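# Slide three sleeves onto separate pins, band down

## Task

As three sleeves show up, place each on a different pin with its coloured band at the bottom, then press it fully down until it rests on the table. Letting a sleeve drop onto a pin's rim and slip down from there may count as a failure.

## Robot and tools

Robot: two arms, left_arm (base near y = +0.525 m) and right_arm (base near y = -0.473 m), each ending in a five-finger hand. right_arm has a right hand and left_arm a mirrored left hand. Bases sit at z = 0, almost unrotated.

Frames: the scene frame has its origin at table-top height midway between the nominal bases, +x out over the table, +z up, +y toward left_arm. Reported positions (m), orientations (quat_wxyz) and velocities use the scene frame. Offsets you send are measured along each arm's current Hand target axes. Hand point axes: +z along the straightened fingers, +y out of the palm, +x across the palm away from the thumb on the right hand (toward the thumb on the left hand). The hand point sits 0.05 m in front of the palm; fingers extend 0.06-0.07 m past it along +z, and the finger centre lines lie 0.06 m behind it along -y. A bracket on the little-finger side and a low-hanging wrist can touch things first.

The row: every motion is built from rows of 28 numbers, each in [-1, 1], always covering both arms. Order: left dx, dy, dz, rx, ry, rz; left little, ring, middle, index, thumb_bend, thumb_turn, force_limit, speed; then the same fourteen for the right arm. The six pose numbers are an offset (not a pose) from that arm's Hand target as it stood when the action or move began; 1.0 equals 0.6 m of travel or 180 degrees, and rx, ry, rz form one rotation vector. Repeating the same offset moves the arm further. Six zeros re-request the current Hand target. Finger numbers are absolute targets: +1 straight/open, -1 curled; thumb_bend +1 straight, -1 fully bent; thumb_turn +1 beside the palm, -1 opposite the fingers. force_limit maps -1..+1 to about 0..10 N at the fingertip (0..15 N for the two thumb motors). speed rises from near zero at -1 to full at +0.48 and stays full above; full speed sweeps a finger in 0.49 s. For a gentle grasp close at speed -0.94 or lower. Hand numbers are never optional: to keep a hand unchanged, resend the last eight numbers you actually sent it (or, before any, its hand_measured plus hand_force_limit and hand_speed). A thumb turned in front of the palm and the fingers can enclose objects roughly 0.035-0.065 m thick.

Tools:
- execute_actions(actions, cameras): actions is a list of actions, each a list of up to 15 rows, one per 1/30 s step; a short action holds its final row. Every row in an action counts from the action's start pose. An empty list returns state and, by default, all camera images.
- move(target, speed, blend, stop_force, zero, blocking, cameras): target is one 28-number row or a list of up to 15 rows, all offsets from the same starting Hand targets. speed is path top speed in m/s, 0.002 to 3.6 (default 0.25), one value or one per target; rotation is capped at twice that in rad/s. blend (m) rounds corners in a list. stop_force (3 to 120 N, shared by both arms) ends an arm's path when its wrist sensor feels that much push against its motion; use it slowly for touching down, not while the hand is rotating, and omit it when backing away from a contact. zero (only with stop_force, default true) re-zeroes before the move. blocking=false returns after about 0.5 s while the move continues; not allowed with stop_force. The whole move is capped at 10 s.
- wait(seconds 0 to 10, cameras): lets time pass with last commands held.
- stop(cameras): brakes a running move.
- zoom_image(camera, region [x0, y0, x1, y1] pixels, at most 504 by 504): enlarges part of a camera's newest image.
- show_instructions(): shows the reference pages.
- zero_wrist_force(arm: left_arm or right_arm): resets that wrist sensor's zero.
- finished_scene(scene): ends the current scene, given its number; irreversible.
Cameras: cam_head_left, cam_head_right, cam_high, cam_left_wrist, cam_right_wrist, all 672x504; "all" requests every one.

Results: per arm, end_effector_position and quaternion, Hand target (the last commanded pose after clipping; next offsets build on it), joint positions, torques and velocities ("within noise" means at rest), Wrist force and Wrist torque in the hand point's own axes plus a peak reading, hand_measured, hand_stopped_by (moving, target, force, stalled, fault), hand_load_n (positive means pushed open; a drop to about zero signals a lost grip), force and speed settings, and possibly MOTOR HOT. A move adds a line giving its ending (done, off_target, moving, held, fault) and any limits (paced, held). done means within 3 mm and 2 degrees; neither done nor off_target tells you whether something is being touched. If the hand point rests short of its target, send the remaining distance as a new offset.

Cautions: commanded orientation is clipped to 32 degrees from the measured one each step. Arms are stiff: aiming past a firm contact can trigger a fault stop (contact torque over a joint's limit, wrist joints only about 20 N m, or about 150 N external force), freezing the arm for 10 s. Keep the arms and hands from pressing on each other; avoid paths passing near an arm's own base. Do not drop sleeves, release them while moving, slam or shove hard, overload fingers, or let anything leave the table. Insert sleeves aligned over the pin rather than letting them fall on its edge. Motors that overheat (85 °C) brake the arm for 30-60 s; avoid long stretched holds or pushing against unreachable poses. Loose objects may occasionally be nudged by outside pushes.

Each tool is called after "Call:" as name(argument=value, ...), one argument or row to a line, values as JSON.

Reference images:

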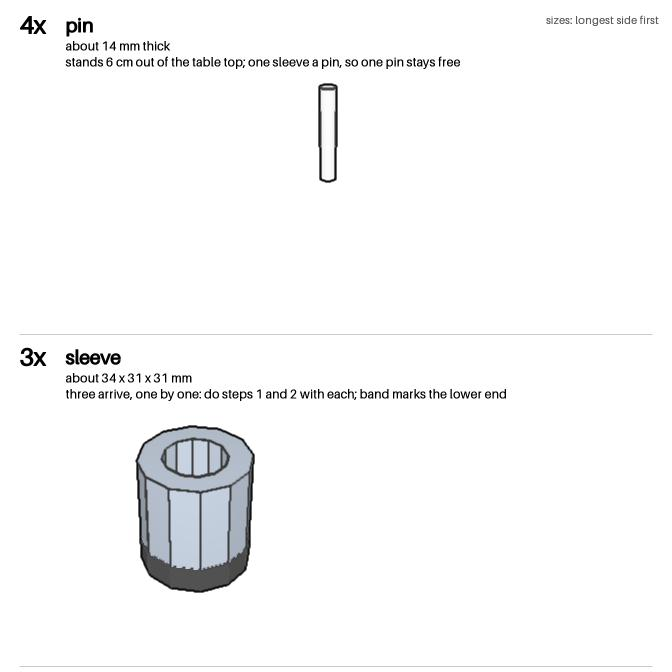

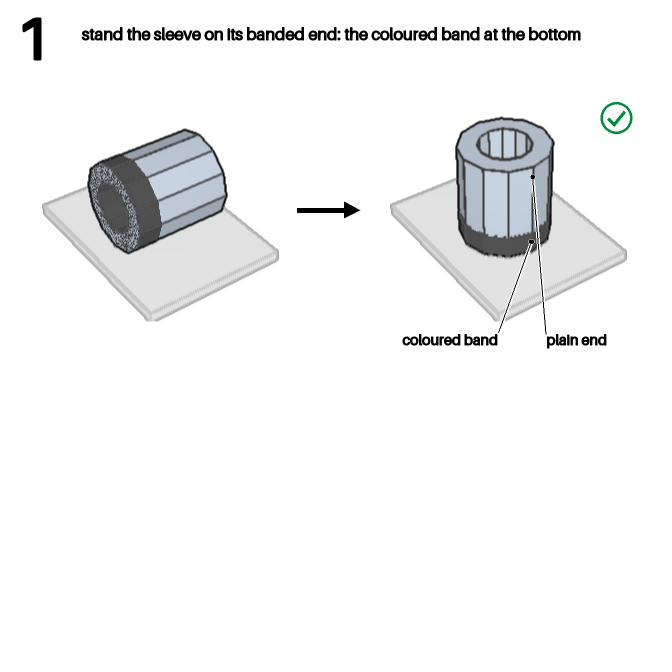

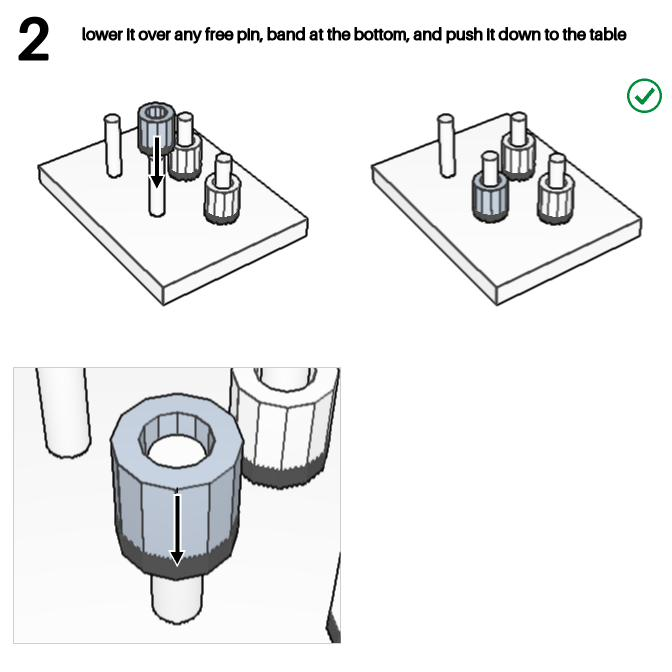

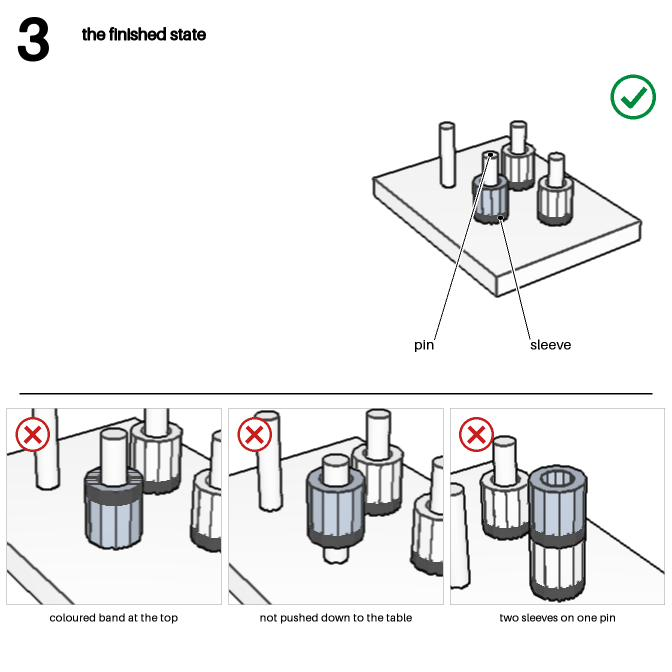

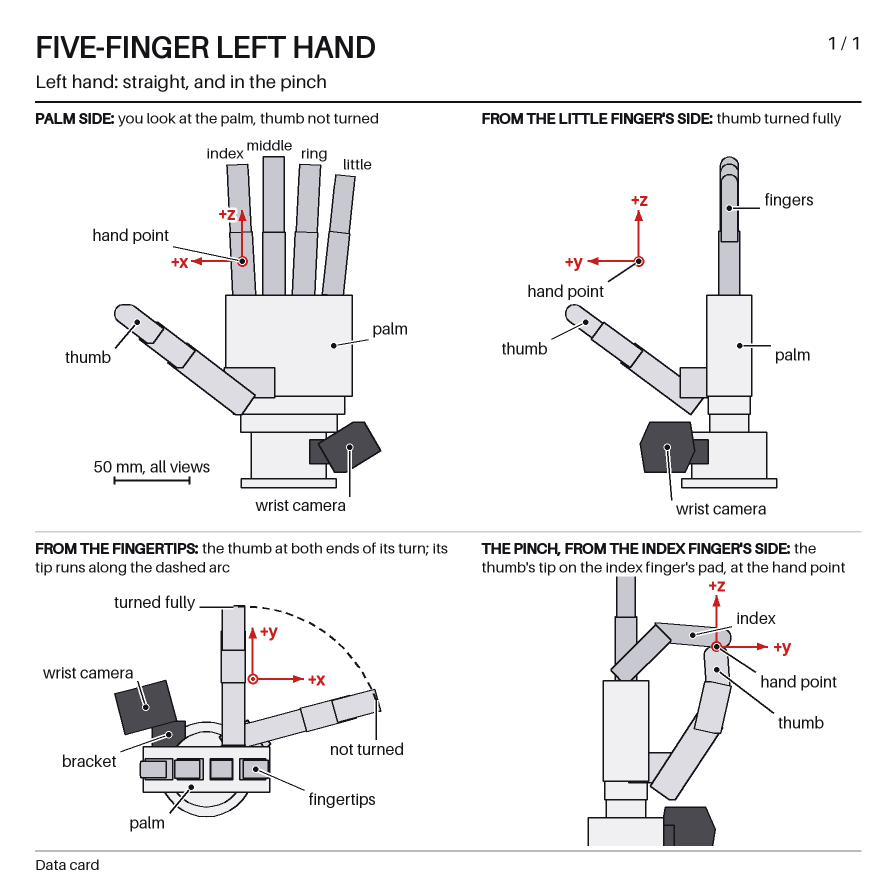

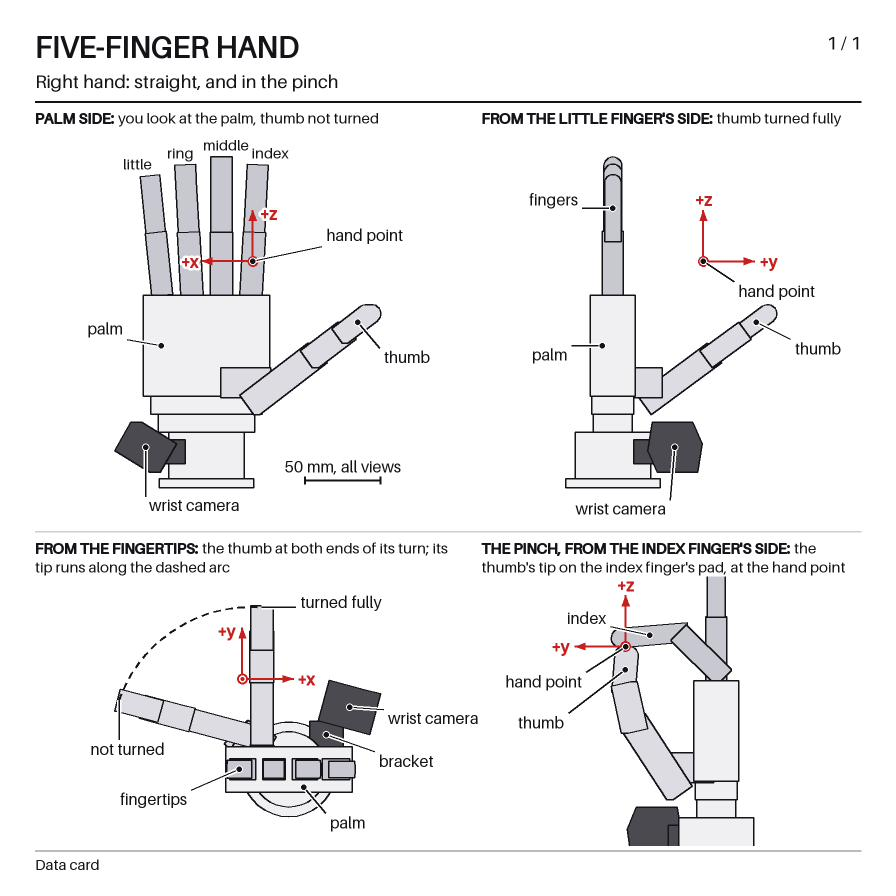

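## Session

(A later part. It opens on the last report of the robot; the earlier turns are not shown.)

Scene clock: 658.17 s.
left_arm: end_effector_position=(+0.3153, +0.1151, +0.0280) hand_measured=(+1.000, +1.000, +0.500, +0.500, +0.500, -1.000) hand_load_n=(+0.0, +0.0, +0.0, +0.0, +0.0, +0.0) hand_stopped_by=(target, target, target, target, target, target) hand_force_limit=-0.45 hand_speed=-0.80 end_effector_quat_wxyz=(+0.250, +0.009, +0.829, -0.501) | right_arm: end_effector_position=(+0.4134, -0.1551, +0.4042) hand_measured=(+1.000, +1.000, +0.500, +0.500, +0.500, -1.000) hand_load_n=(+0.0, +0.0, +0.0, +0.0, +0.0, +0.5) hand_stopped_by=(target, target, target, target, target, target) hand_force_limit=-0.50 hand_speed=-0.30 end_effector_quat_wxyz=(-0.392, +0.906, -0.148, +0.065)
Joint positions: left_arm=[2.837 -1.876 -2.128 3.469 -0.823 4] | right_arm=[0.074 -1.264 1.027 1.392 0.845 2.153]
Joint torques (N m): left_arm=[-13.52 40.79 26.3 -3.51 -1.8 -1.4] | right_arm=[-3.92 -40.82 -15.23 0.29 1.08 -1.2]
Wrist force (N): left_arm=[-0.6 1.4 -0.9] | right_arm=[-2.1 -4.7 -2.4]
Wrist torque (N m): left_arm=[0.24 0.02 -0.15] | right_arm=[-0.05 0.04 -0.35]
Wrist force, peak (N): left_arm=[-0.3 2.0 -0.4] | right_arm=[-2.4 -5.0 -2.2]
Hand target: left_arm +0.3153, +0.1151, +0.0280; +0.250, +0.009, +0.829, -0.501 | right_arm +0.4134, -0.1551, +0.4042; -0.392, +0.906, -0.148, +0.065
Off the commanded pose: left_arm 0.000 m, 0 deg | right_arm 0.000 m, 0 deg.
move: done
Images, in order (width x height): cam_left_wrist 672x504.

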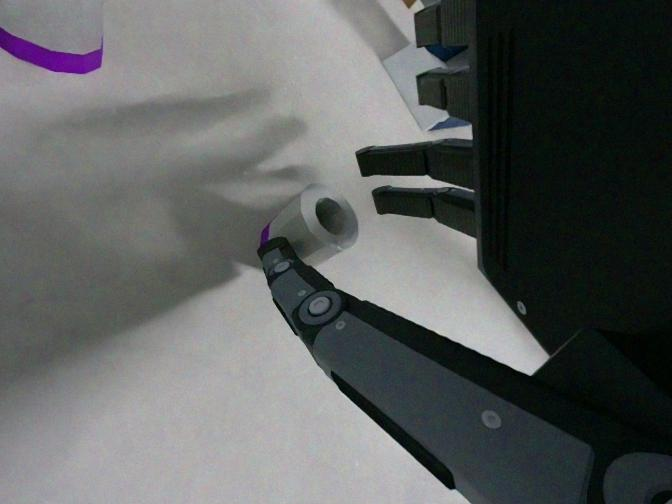

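Call:
move(
  target=[
    [0,0,0,0,0,0,1,1,-0.2,-0.2,0.5,-1,-0.5,-0.9,0,0,0,0,0,0,1,1,0.5,0.5,0.5,-1,-0.5,-0.3],
    [-0.0565,-0.1099,-0.0499,0,0,0,1,1,-0.2,-0.2,0.5,-1,-0.5,-0.9,0,0,0,0,0,0,1,1,0.5,0.5,0.5,-1,-0.5,-0.3],
  ],
  speed=[0.05,0.15],
  cameras=["cam_left_wrist"],
)

Call:
zoom_image(
  camera="cam_left_wrist",
  region=[250, 180, 360, 275],
)

Scene clock: 666.17 s.
left_arm: end_effector_position=(+0.3153, +0.1152, +0.1079) hand_measured=(+1.000, +1.000, -0.010, -0.058, +0.500, -1.000) hand_load_n=(+0.0, +0.0, +2.0, +2.5, +4.0, +0.0) hand_stopped_by=(target, target, force, force, target, target) hand_force_limit=-0.50 hand_speed=-0.90 end_effector_quat_wxyz=(+0.250, +0.009, +0.829, -0.501) | right_arm: end_effector_position=(+0.4134, -0.1551, +0.4042) hand_measured=(+1.000, +1.000, +0.500, +0.500, +0.500, -1.000) hand_load_n=(+0.0, +0.0, +0.0, +0.0, +0.0, +0.0) hand_stopped_by=(target, target, target, target, target, target) hand_force_limit=-0.50 hand_speed=-0.30 end_effector_quat_wxyz=(-0.392, +0.906, -0.148, +0.065)
Joint positions: left_arm=[2.837 -1.729 -2.047 3.241 -0.822 4] | right_arm=[0.074 -1.264 1.027 1.392 0.845 2.153]
Joint torques (N m): left_arm=[12.22 39.31 13.35 -1.3 2.7 -0.91] | right_arm=[-3.77 -40.16 -15.39 0.36 1.13 -1.08]
Wrist force (N): left_arm=[-0.2 1.7 -0.9] | right_arm=[-2.2 -4.9 -2.2]
Wrist torque (N m): left_arm=[0.27 -0.03 -0.13] | right_arm=[-0.09 0.04 -0.36]
Wrist force, peak (N): left_arm=[0.2 3.2 -0.4] | right_arm=[-2.4 -4.9 -2.2]
Hand target: left_arm +0.3152, +0.1152, +0.1079; +0.250, +0.009, +0.829, -0.501 | right_arm +0.4134, -0.1551, +0.4042; -0.392, +0.906, -0.148, +0.065
Off the commanded pose: left_arm 0.000 m, 0 deg | right_arm 0.000 m, 0 deg.
move: done
Images, in order (width x height): cam_left_wrist 672x504.

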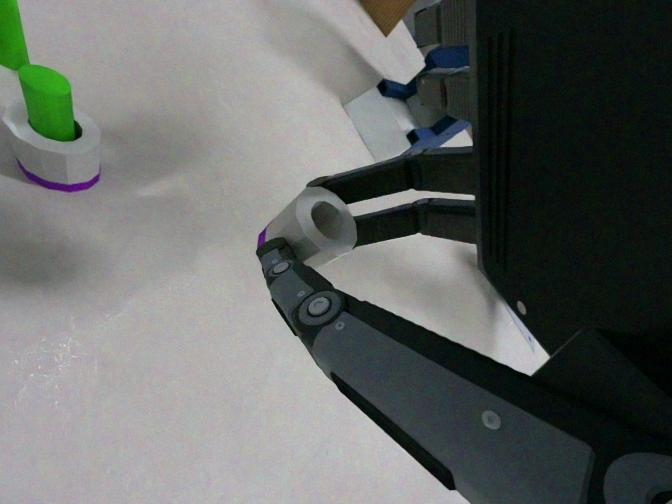

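Scaled by 4.582 from the camera's 672x504 image, which has a finer 960x720 frame.

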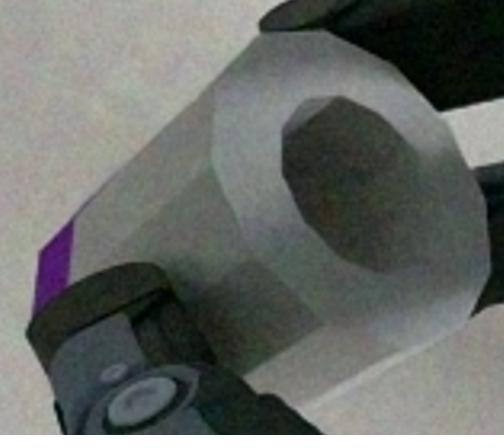

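Call:
move(
  target=[
    [-0.2465,0.1332,-0.0145,-0.0471,-0.0916,-0.0416,1,1,-0.2,-0.2,0.5,-1,-0.5,-0.9,0,0,0,0,0,0,1,1,0.5,0.5,0.5,-1,-0.5,-0.3],
    [-0.2353,0.1550,-0.0045,-0.0471,-0.0916,-0.0416,1,1,-0.2,-0.2,0.5,-1,-0.5,-0.9,0,0,0,0,0,0,1,1,0.5,0.5,0.5,-1,-0.5,-0.3],
  ],
  speed=[0.2,0.05],
  blend=[0.005,0],
  cameras=["cam_left_wrist","cam_high"],
)

Call:
zoom_image(
  camera="cam_left_wrist",
  region=[205, 230, 275, 305],
)

Call:
zoom_image(
  camera="cam_high",
  region=[394, 208, 422, 244],
)

Call:
zoom_image(
  camera="cam_left_wrist",
  region=[200, 160, 375, 305],
)

Scene clock: 674.87 s.
left_arm: end_effector_position=(+0.4623, +0.1970, +0.0920) hand_measured=(+1.000, +1.000, -0.010, -0.058, +0.500, -1.000) hand_load_n=(+0.0, +0.0, +2.0, +2.5, +4.5, +0.0) hand_stopped_by=(target, target, force, force, target, target) hand_force_limit=-0.50 hand_speed=-0.90 end_effector_quat_wxyz=(+0.333, -0.135, +0.818, -0.450) | right_arm: end_effector_position=(+0.4134, -0.1551, +0.4042) hand_measured=(+1.000, +1.000, +0.500, +0.500, +0.500, -1.000) hand_load_n=(+0.0, +0.0, +0.0, +0.0, +0.0, +0.0) hand_stopped_by=(target, target, target, target, target, target) hand_force_limit=-0.50 hand_speed=-0.30 end_effector_quat_wxyz=(-0.392, +0.906, -0.148, +0.065)
Joint positions: left_arm=[2.997 -1.854 -1.925 3.314 -0.988 3.885] | right_arm=[0.074 -1.264 1.027 1.392 0.845 2.153]
Joint torques (N m): left_arm=[-12.45 46.07 30.93 -2.58 -1.58 -0.93] | right_arm=[-3.78 -39.82 -15.74 0.37 0.95 -1.03]
Wrist force (N): left_arm=[-0.3 1.3 -0.5] | right_arm=[-2.3 -4.6 -1.9]
Wrist torque (N m): left_arm=[0.20 -0.01 -0.13] | right_arm=[-0.07 0.05 -0.36]
Wrist force, peak (N): left_arm=[-1.7 1.7 -0.2] | right_arm=[-2.3 -5.0 -2.2]
Hand target: left_arm +0.4623, +0.1970, +0.0921; +0.333, -0.135, +0.818, -0.450 | right_arm +0.4134, -0.1551, +0.4042; -0.392, +0.906, -0.148, +0.065
Off the commanded pose: left_arm 0.000 m, 0 deg | right_arm 0.000 m, 0 deg.
move: done
Images, in order (width x height): cam_high 672x504, cam_left_wrist 672x504.

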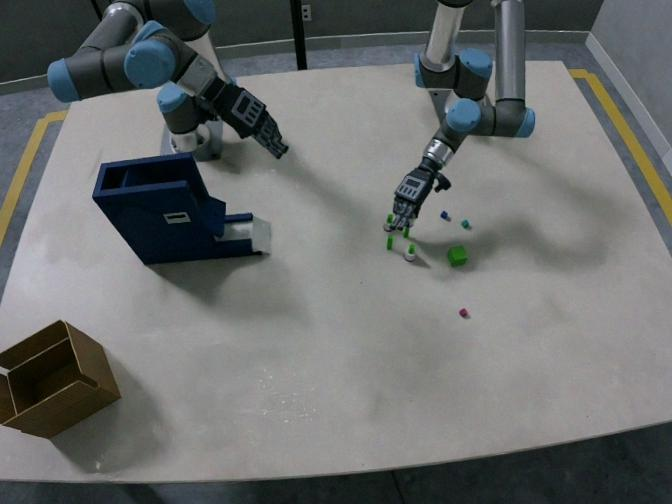

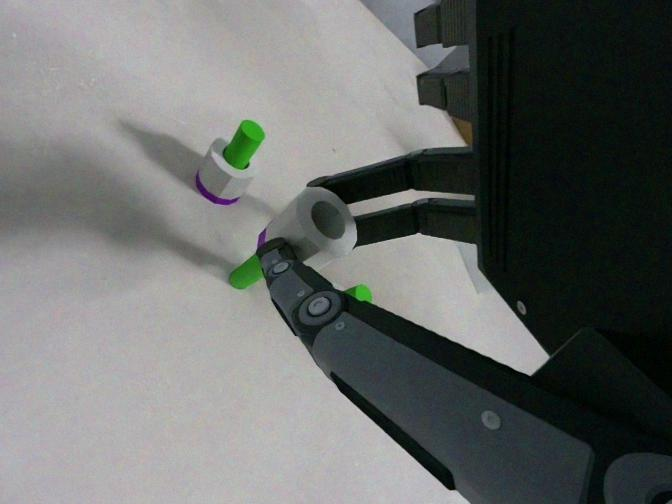

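Scaled by 6.720 from the camera's 672x504 image, which has a finer 960x720 frame.

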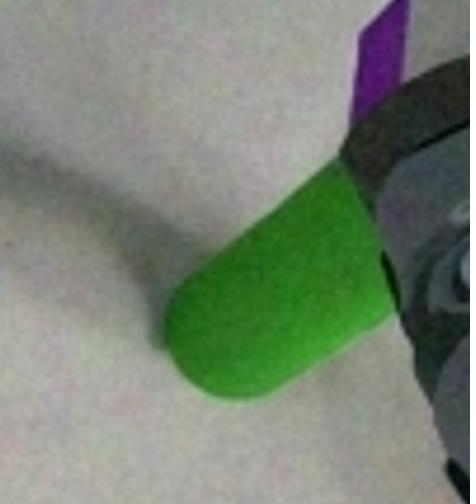

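Scaled by 14.000 from the camera's 672x504 image, which has a finer 960x720 frame.

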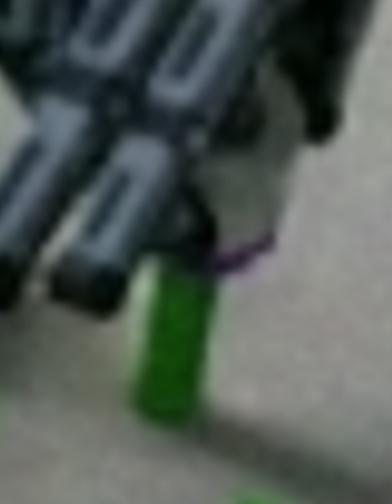

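Scaled by 2.880 from the camera's 672x504 image, which has a finer 960x720 frame.

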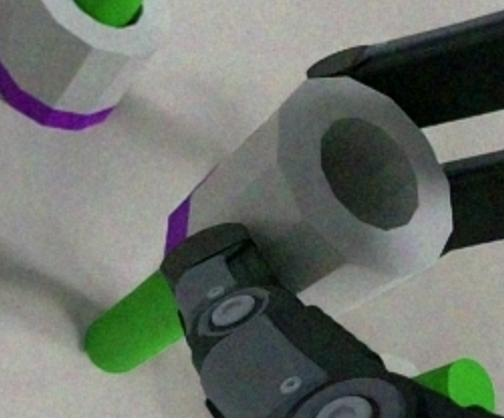

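Call:
zoom_image(
  camera="cam_high",
  region=[400, 212, 420, 240],
)

Call:
zoom_image(
  camera="cam_high",
  region=[376, 200, 436, 264],
)

Scaled by 18.000 from the camera's 672x504 image, which has a finer 960x720 frame.

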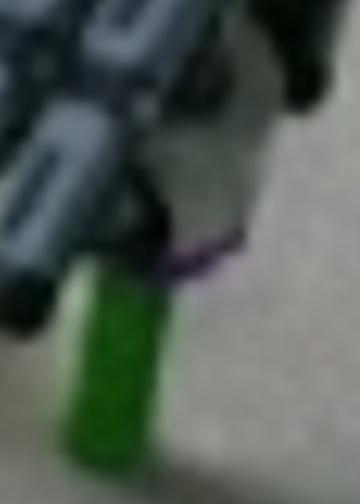

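Scaled by 7.875 from the camera's 672x504 image, which has a finer 960x720 frame.

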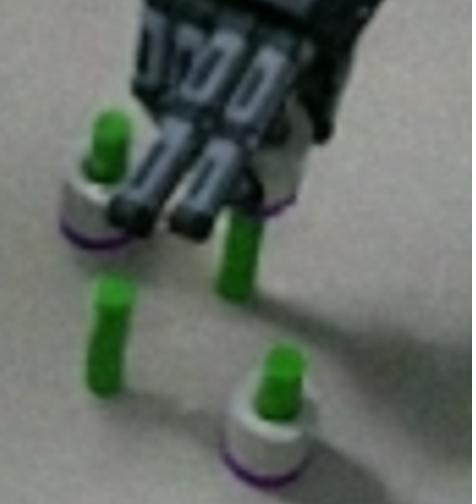

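Call:
move(
  target=[-0.0009,-0.0031,0.0078,0,0,0,1,1,-0.2,-0.2,0.5,-1,-0.5,-0.9,0,0,0,0,0,0,1,1,0.5,0.5,0.5,-1,-0.5,-0.3],
  speed=0.03,
  cameras=["cam_left_wrist","cam_high"],
)

Call:
zoom_image(
  camera="cam_left_wrist",
  region=[205, 230, 275, 305],
)

Call:
zoom_image(
  camera="cam_high",
  region=[400, 212, 420, 240],
)

Call:
zoom_image(
  camera="cam_left_wrist",
  region=[200, 160, 375, 305],
)

Scene clock: 701.40 s.
left_arm: end_effector_position=(+0.4658, +0.1932, +0.0921) hand_measured=(+1.000, +1.000, -0.010, -0.058, +0.500, -1.000) hand_load_n=(+0.0, +0.0, +2.0, +2.5, +4.5, +0.0) hand_stopped_by=(target, target, force, force, target, target) hand_force_limit=-0.50 hand_speed=-0.90 end_effector_quat_wxyz=(+0.333, -0.135, +0.818, -0.450) | right_arm: end_effector_position=(+0.4134, -0.1551, +0.4042) hand_measured=(+1.000, +1.000, +0.500, +0.500, +0.500, -1.000) hand_load_n=(+0.0, +0.0, +0.0, +0.0, +0.0, +0.0) hand_stopped_by=(target, target, target, target, target, target) hand_force_limit=-0.50 hand_speed=-0.30 end_effector_quat_wxyz=(-0.392, +0.906, -0.148, +0.065)
Joint positions: left_arm=[2.989 -1.863 -1.911 3.312 -0.996 3.88] | right_arm=[0.074 -1.264 1.027 1.392 0.845 2.153]
Joint torques (N m): left_arm=[-1.3 45.44 16.39 -2.29 -0.57 -0.52] | right_arm=[-4.19 -38.75 -15.4 0.33 0.92 -1.06]
Wrist force (N): left_arm=[-0.7 1.1 -0.6] | right_arm=[-2.2 -4.5 -2.1]
Wrist torque (N m): left_arm=[0.18 0.05 -0.14] | right_arm=[-0.03 0.04 -0.35]
Wrist force, peak (N): left_arm=[-0.6 1.6 -0.7] | right_arm=[-2.1 -5.0 -2.3]
Hand target: left_arm +0.4657, +0.1933, +0.0921; +0.333, -0.135, +0.818, -0.450 | right_arm +0.4134, -0.1551, +0.4042; -0.392, +0.906, -0.148, +0.065
Off the commanded pose: left_arm 0.000 m, 0 deg | right_arm 0.000 m, 0 deg.
move: done
Images, in order (width x height): cam_high 672x504, cam_left_wrist 672x504.

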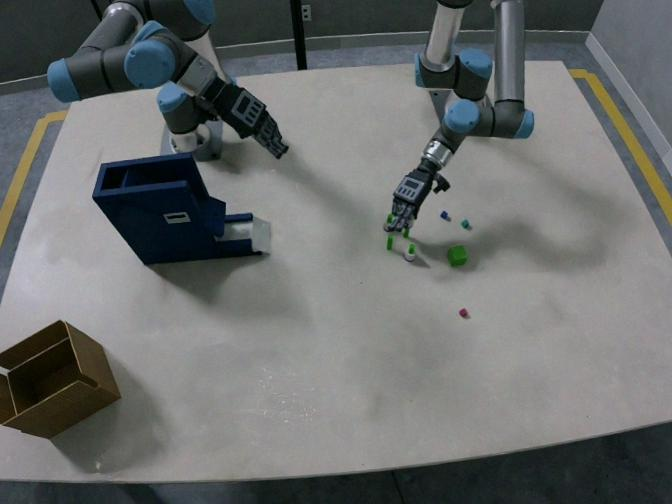

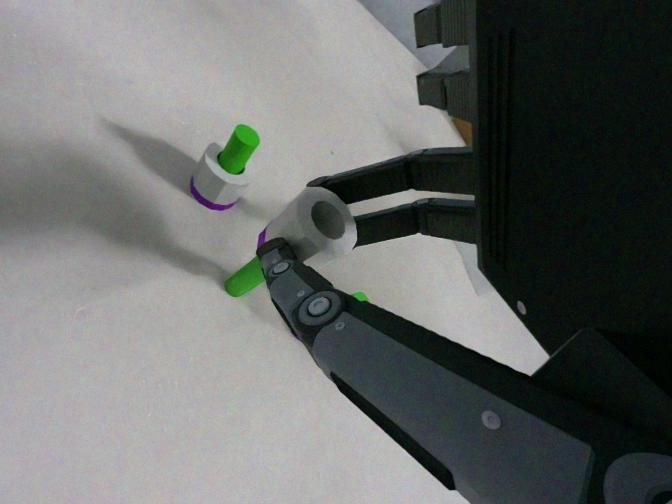

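Scaled by 6.720 from the camera's 672x504 image, which has a finer 960x720 frame.

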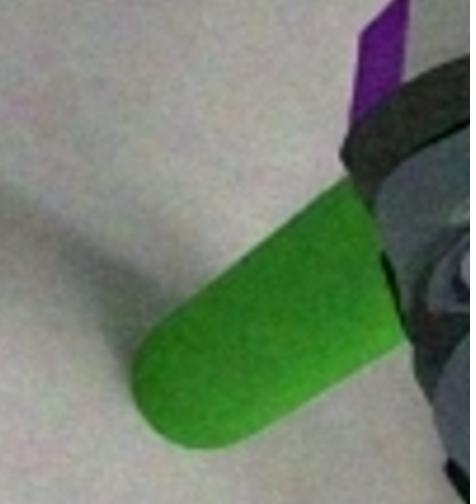

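Scaled by 18.000 from the camera's 672x504 image, which has a finer 960x720 frame.

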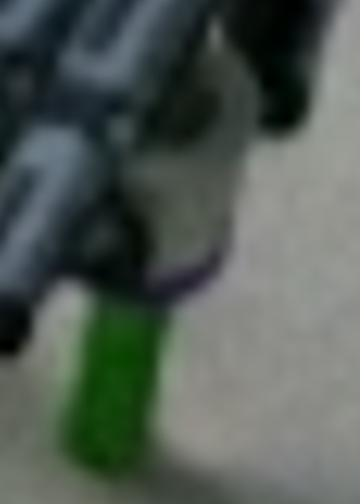

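Scaled by 2.880 from the camera's 672x504 image, which has a finer 960x720 frame.

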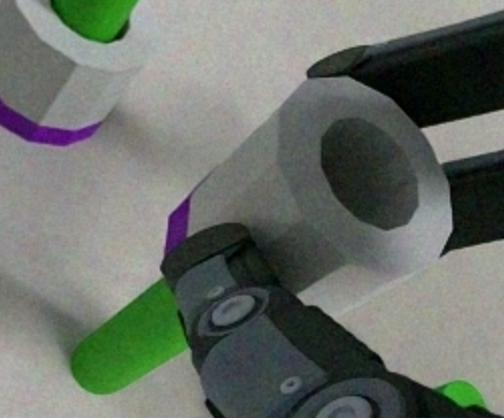

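Call:
move(
  target=[0.0078,0.0153,0.0068,0,0,0,1,1,-0.2,-0.2,0.5,-1,-0.5,-0.9,0,0,0,0,0,0,1,1,0.5,0.5,0.5,-1,-0.5,-0.3],
  speed=0.015,
  stop_force=3,
  cameras=["cam_left_wrist","cam_high"],
)

Call:
zoom_image(
  camera="cam_left_wrist",
  region=[200, 160, 375, 305],
)

Scene clock: 706.40 s.
left_arm: end_effector_position=(+0.4657, +0.1933, +0.0897) hand_measured=(+1.000, +1.000, -0.010, -0.058, +0.500, -1.000) hand_load_n=(+0.0, +0.0, +2.0, +2.5, +4.0, -0.5) hand_stopped_by=(target, target, force, force, target, target) hand_force_limit=-0.50 hand_speed=-0.90 end_effector_quat_wxyz=(+0.333, -0.135, +0.818, -0.450) | right_arm: end_effector_position=(+0.4134, -0.1551, +0.4042) hand_measured=(+1.000, +1.000, +0.500, +0.500, +0.500, -1.000) hand_load_n=(+0.0, +0.0, -0.5, +0.0, +0.0, +0.0) hand_stopped_by=(target, target, target, target, target, target) hand_force_limit=-0.50 hand_speed=-0.30 end_effector_quat_wxyz=(-0.392, +0.906, -0.148, +0.065)
Joint positions: left_arm=[2.989 -1.867 -1.914 3.319 -0.996 3.88] | right_arm=[0.074 -1.264 1.027 1.392 0.845 2.153]
Joint torques (N m): left_arm=[10.66 45.59 31.2 -0.15 -0.16 0.41] | right_arm=[-3.82 -38.52 -15.82 0.34 0.9 -0.98]
Wrist force (N): left_arm=[-0.4 1.3 -0.7] | right_arm=[-2.1 -4.5 -2.1]
Wrist torque (N m): left_arm=[0.22 0.01 -0.12] | right_arm=[-0.04 0.03 -0.34]
Wrist force, peak (N): left_arm=[-1.0 -2.8 -1.7] | right_arm=[-2.2 -4.9 -2.2]
Hand target: left_arm +0.4657, +0.1933, +0.0897; +0.333, -0.135, +0.818, -0.450 (not the last commanded pose) | right_arm +0.4134, -0.1551, +0.4042; -0.392, +0.906, -0.148, +0.065
Off the commanded pose: left_arm 0.009 m, 0 deg | right_arm 0.000 m, 0 deg.
move: contact (left_arm)
Images, in order (width x height): cam_high 672x504, cam_left_wrist 672x504.

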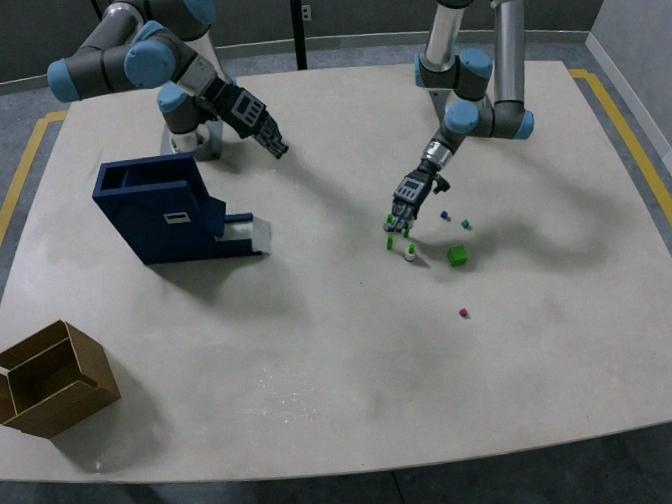

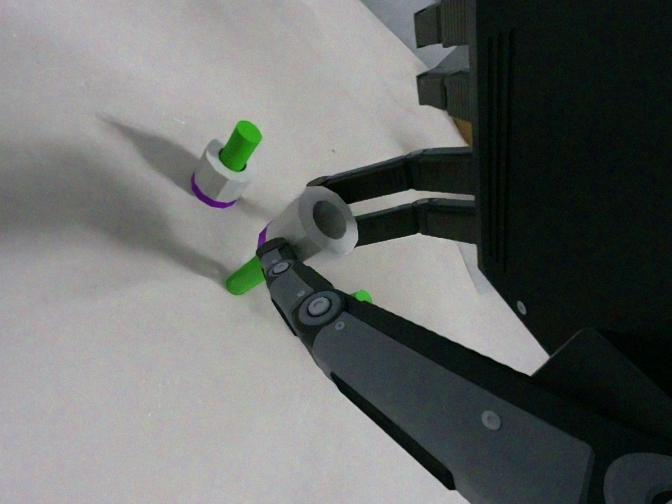

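Scaled by 2.880 from the camera's 672x504 image, which has a finer 960x720 frame.

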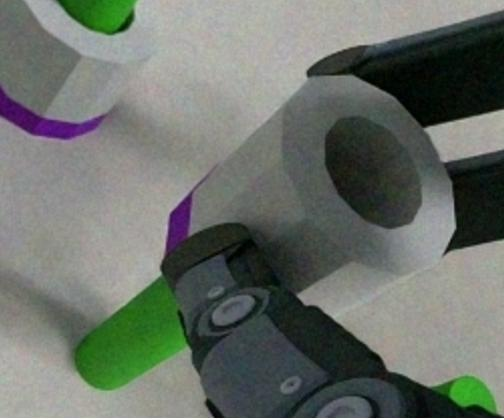

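Call:
zoom_image(
  camera="cam_high",
  region=[400, 212, 420, 240],
)

Call:
zoom_image(
  camera="cam_left_wrist",
  region=[250, 180, 360, 275],
)

Call:
zoom_image(
  camera="cam_left_wrist",
  region=[205, 230, 275, 305],
)

Scaled by 18.000 from the camera's 672x504 image, which has a finer 960x720 frame.

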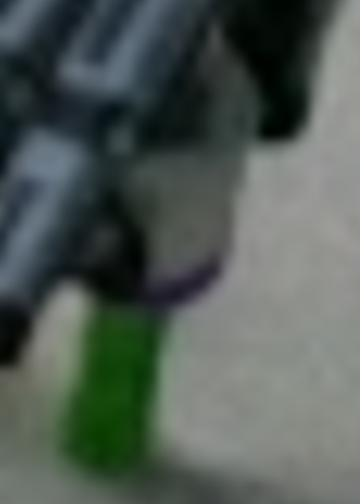

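Scaled by 4.582 from the camera's 672x504 image, which has a finer 960x720 frame.

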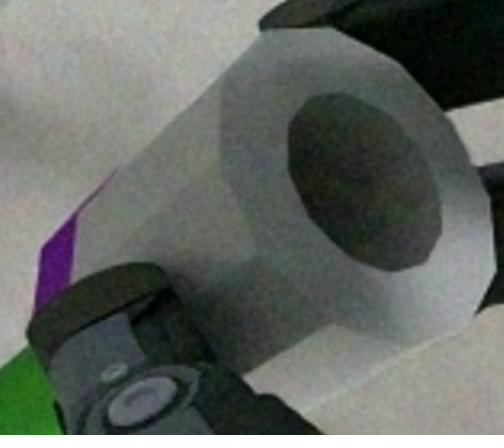

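Scaled by 6.720 from the camera's 672x504 image, which has a finer 960x720 frame.

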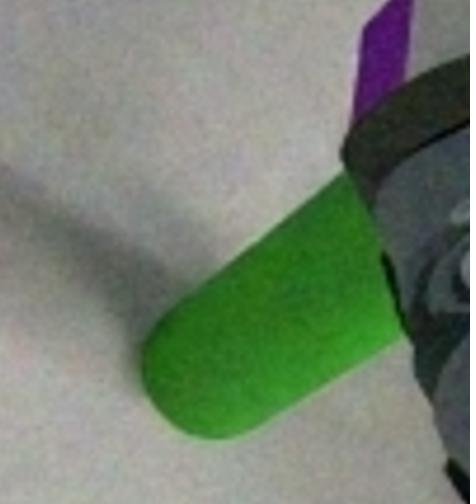

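Call:
move(
  target=[
    [-0.0026,-0.0024,-0.0007,0,0,0,1,1,-0.2,-0.2,0.5,-1,-0.5,-0.9,0,0,0,0,0,0,1,1,0.5,0.5,0.5,-1,-0.5,-0.3],
    [0.0028,0.0083,0.0040,0,0,0,1,1,-0.2,-0.2,0.5,-1,-0.5,-0.9,0,0,0,0,0,0,1,1,0.5,0.5,0.5,-1,-0.5,-0.3],
  ],
  speed=[0.02,0.012],
  stop_force=3,
  cameras=["cam_left_wrist"],
)

Scene clock: 733.83 s.
left_arm: end_effector_position=(+0.4665, +0.1936, +0.0840) hand_measured=(+1.000, +1.000, -0.010, -0.058, +0.500, -1.000) hand_load_n=(+0.0, +0.0, +2.0, +2.5, +4.5, +0.0) hand_stopped_by=(target, target, force, force, target, target) hand_force_limit=-0.50 hand_speed=-0.90 end_effector_quat_wxyz=(+0.333, -0.135, +0.818, -0.450) | right_arm: end_effector_position=(+0.4134, -0.1551, +0.4042) hand_measured=(+1.000, +1.000, +0.500, +0.500, +0.500, -1.000) hand_load_n=(-0.5, +0.0, +0.0, +0.0, +0.0, +0.0) hand_stopped_by=(target, target, target, target, target, target) hand_force_limit=-0.50 hand_speed=-0.30 end_effector_quat_wxyz=(-0.392, +0.906, -0.148, +0.065)
Joint positions: left_arm=[2.99 -1.876 -1.918 3.333 -0.995 3.881] | right_arm=[0.074 -1.264 1.027 1.392 0.845 2.153]
Joint torques (N m): left_arm=[10.83 47.12 30.68 -2.54 2.14 -0.12] | right_arm=[-4.16 -36.82 -15.38 0.18 1.02 -0.82]
Wrist force (N): left_arm=[-0.4 1.4 -0.6] | right_arm=[-2.0 -4.4 -2.3]
Wrist torque (N m): left_arm=[0.23 0.02 -0.11] | right_arm=[-0.01 0.01 -0.33]
Wrist force, peak (N): left_arm=[-0.7 1.6 -0.6] | right_arm=[-2.3 -4.9 -2.3]
Hand target: left_arm +0.4665, +0.1936, +0.0840; +0.333, -0.135, +0.818, -0.450 | right_arm +0.4134, -0.1551, +0.4042; -0.392, +0.906, -0.148, +0.065
Off the commanded pose: left_arm 0.000 m, 0 deg | right_arm 0.000 m, 0 deg.
move: done
Images, in order (width x height): cam_left_wrist 672x504.

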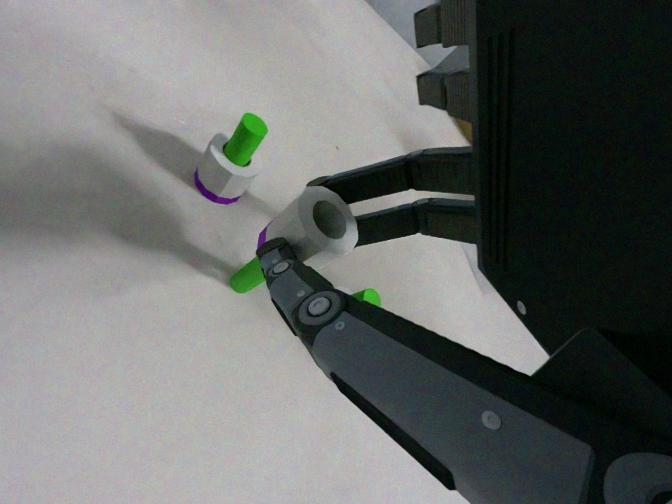

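Call:
move(
  target=[
    [0.0239,0.0469,0.0209,0,0,0,1,1,-0.2,-0.2,0.5,-1,-0.5,-0.9,0,0,0,0,0,0,1,1,0.5,0.5,0.5,-1,-0.5,-0.3],
    [0.0444,0.0869,0.0387,0,0,0,1,1,-0.2,-0.2,0.5,-1,-0.5,-0.9,0,0,0,0,0,0,1,1,0.5,0.5,0.5,-1,-0.5,-0.3],
  ],
  speed=[0.03,0.02],
  stop_force=4,
  cameras=["cam_left_wrist","cam_high"],
)

Scene clock: 742.27 s.
left_arm: end_effector_position=(+0.4663, +0.1940, +0.0210) hand_measured=(+1.000, +1.000, -0.010, -0.058, +0.500, -1.000) hand_load_n=(+0.0, +0.0, +2.5, +2.0, +4.0, +0.0) hand_stopped_by=(target, target, force, force, target, target) hand_force_limit=-0.50 hand_speed=-0.90 end_effector_quat_wxyz=(+0.333, -0.135, +0.818, -0.450) | right_arm: end_effector_position=(+0.4134, -0.1551, +0.4042) hand_measured=(+1.000, +1.000, +0.500, +0.500, +0.500, -1.000) hand_load_n=(+0.0, +0.0, +0.5, +0.0, +0.0, +0.0) hand_stopped_by=(target, target, target, target, target, target) hand_force_limit=-0.50 hand_speed=-0.30 end_effector_quat_wxyz=(-0.392, +0.906, -0.148, +0.065)
Joint positions: left_arm=[2.991 -1.983 -1.974 3.495 -0.994 3.881] | right_arm=[0.074 -1.264 1.027 1.392 0.845 2.153]
Joint torques (N m): left_arm=[10.21 48.91 27.68 -2.52 1.94 -0.87] | right_arm=[-3.63 -36.98 -16.04 0.31 1.01 -0.84]
Wrist force (N): left_arm=[-0.4 1.2 -0.3] | right_arm=[-2.2 -4.6 -2.1]
Wrist torque (N m): left_arm=[0.17 0.01 -0.14] | right_arm=[-0.05 0.04 -0.36]
Wrist force, peak (N): left_arm=[-1.1 -2.5 -1.8] | right_arm=[-2.2 -5.0 -2.3]
Hand target: left_arm +0.4663, +0.1940, +0.0210; +0.333, -0.135, +0.818, -0.450 | right_arm +0.4134, -0.1551, +0.4042; -0.392, +0.906, -0.148, +0.065
Off the commanded pose: left_arm 0.000 m, 0 deg | right_arm 0.000 m, 0 deg.
move: done
Images, in order (width x height): cam_high 672x504, cam_left_wrist 672x504.

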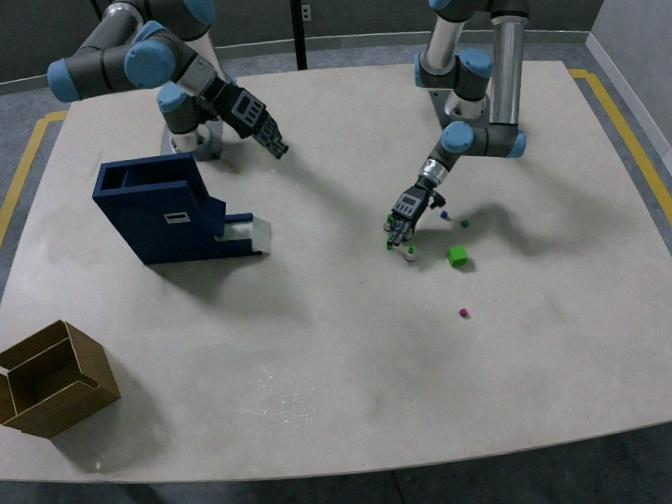

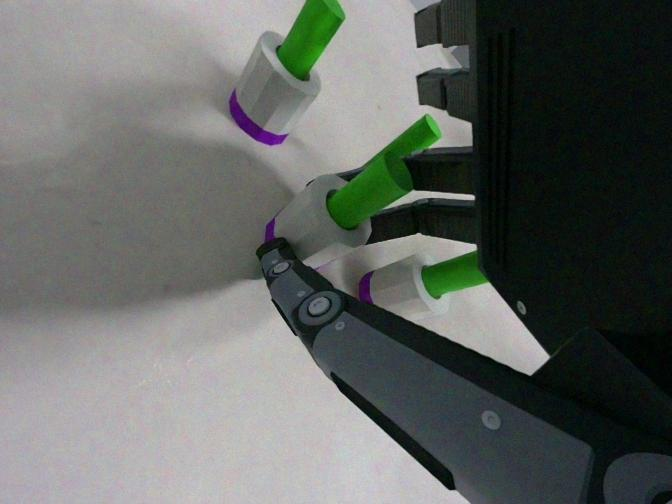

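Call:
move(
  target=[
    [0,0,0,0,0,0,1,1,0.2,0.2,0.5,-1,-0.5,-0.8,0,0,0,0,0,0,1,1,0.5,0.5,0.5,-1,-0.5,-0.3],
    [0,0.0027,-0.0061,0,0,0,1,1,0.2,0.2,0.5,-1,-0.5,-0.8,0,0,0,0,0,0,1,1,0.5,0.5,0.5,-1,-0.5,-0.3],
    [-0.0845,-0.1629,-0.0798,0,0,0,1,1,0.2,0.2,0.5,-1,-0.5,-0.8,0,0,0,0,0,0,1,1,0.5,0.5,0.5,-1,-0.5,-0.3],
  ],
  speed=[0.05,0.04,0.15],
  blend=[0,0.001,0],
  cameras=["all"],
)

Call:
zoom_image(
  camera="cam_left_wrist",
  region=[130, 80, 420, 380],
)

Call:
zoom_image(
  camera="cam_high",
  region=[376, 205, 426, 265],
)

Scene clock: 748.60 s.
left_arm: end_effector_position=(+0.4643, +0.1965, +0.1410) hand_measured=(+1.000, +1.000, +0.200, +0.200, +0.500, -1.000) hand_load_n=(+0.0, +0.0, +0.0, +0.0, +0.0, +0.5) hand_stopped_by=(target, target, target, target, target, target) hand_force_limit=-0.50 hand_speed=-0.80 end_effector_quat_wxyz=(+0.333, -0.135, +0.818, -0.450) | right_arm: end_effector_position=(+0.4134, -0.1551, +0.4042) hand_measured=(+1.000, +1.000, +0.500, +0.500, +0.500, -1.000) hand_load_n=(+0.0, +0.0, +0.0, +0.0, +0.0, +0.0) hand_stopped_by=(target, target, target, target, target, target) hand_force_limit=-0.50 hand_speed=-0.30 end_effector_quat_wxyz=(-0.392, +0.906, -0.148, +0.065)
Joint positions: left_arm=[2.996 -1.792 -1.857 3.186 -0.989 3.884] | right_arm=[0.074 -1.264 1.027 1.392 0.845 2.153]
Joint torques (N m): left_arm=[0.55 43.67 17.83 -1.09 0.35 0.38] | right_arm=[-3.53 -36.42 -15.78 0.15 1.01 -0.86]
Wrist force (N): left_arm=[-0.3 1.1 -0.3] | right_arm=[-2.0 -4.3 -2.1]
Wrist torque (N m): left_arm=[0.19 0.00 -0.10] | right_arm=[-0.01 0.02 -0.34]
Wrist force, peak (N): left_arm=[0.5 2.8 -0.8] | right_arm=[-2.1 -5.0 -2.2]
Hand target: left_arm +0.4643, +0.1966, +0.1410; +0.333, -0.135, +0.818, -0.450 | right_arm +0.4134, -0.1551, +0.4042; -0.392, +0.906, -0.148, +0.065
Off the commanded pose: left_arm 0.000 m, 0 deg | right_arm 0.000 m, 0 deg.
move: done

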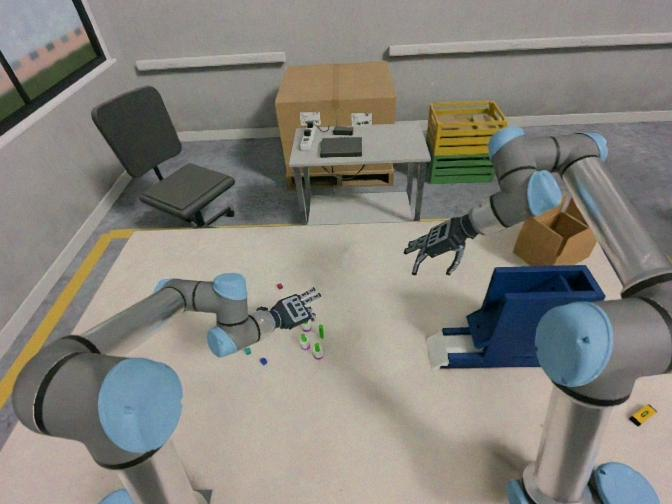

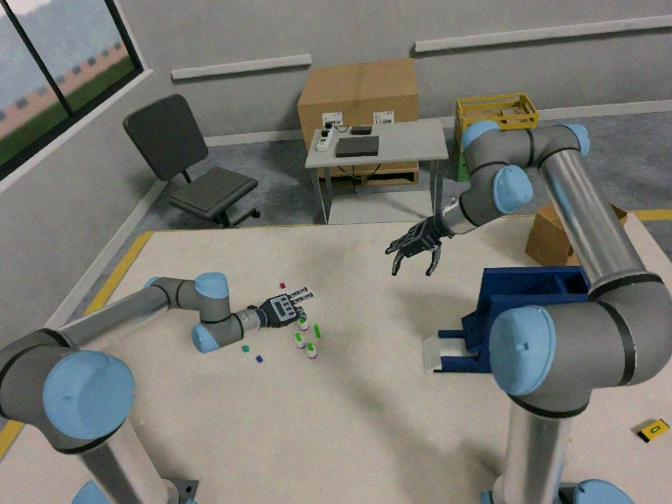

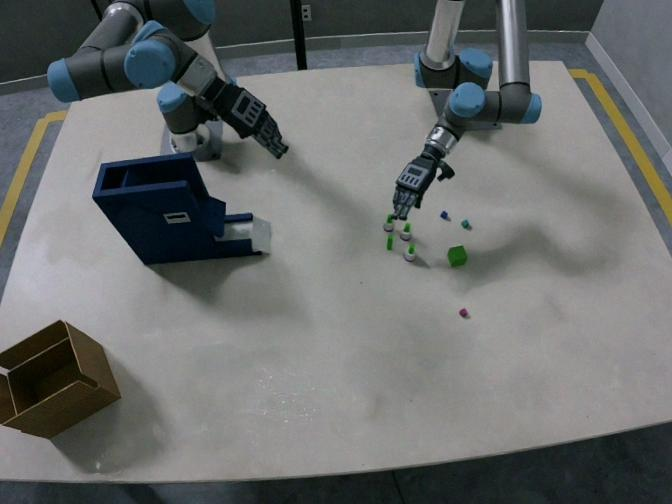

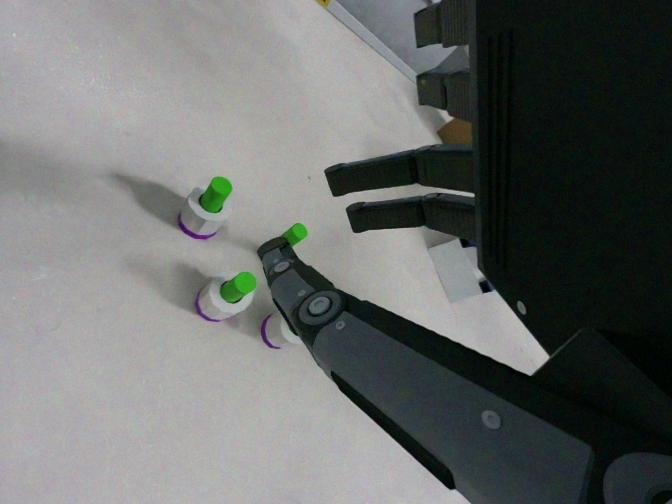

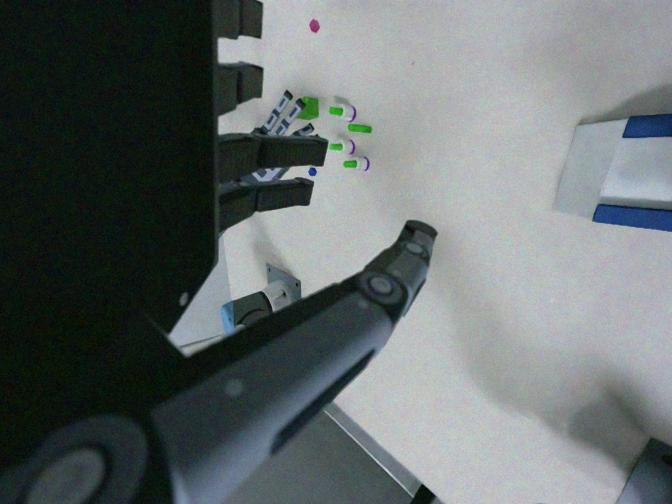

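Scaled by 1.680 from the camera's 672x504 image, which has a finer 960x720 frame.

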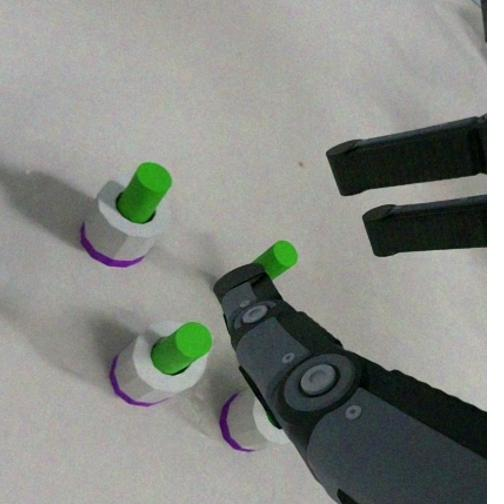

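Scaled by 8.400 from the camera's 672x504 image, which has a finer 960x720 frame.

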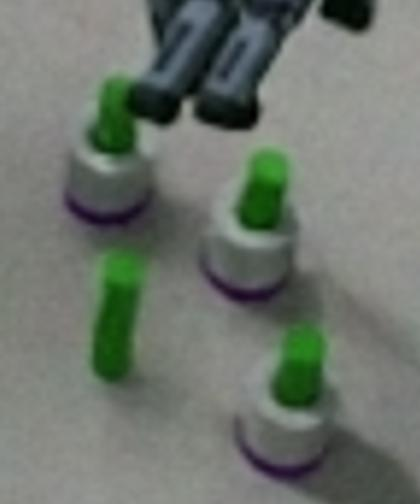

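Call:
finished_scene(
  scene=2,
)

The scene is finished: the task was done.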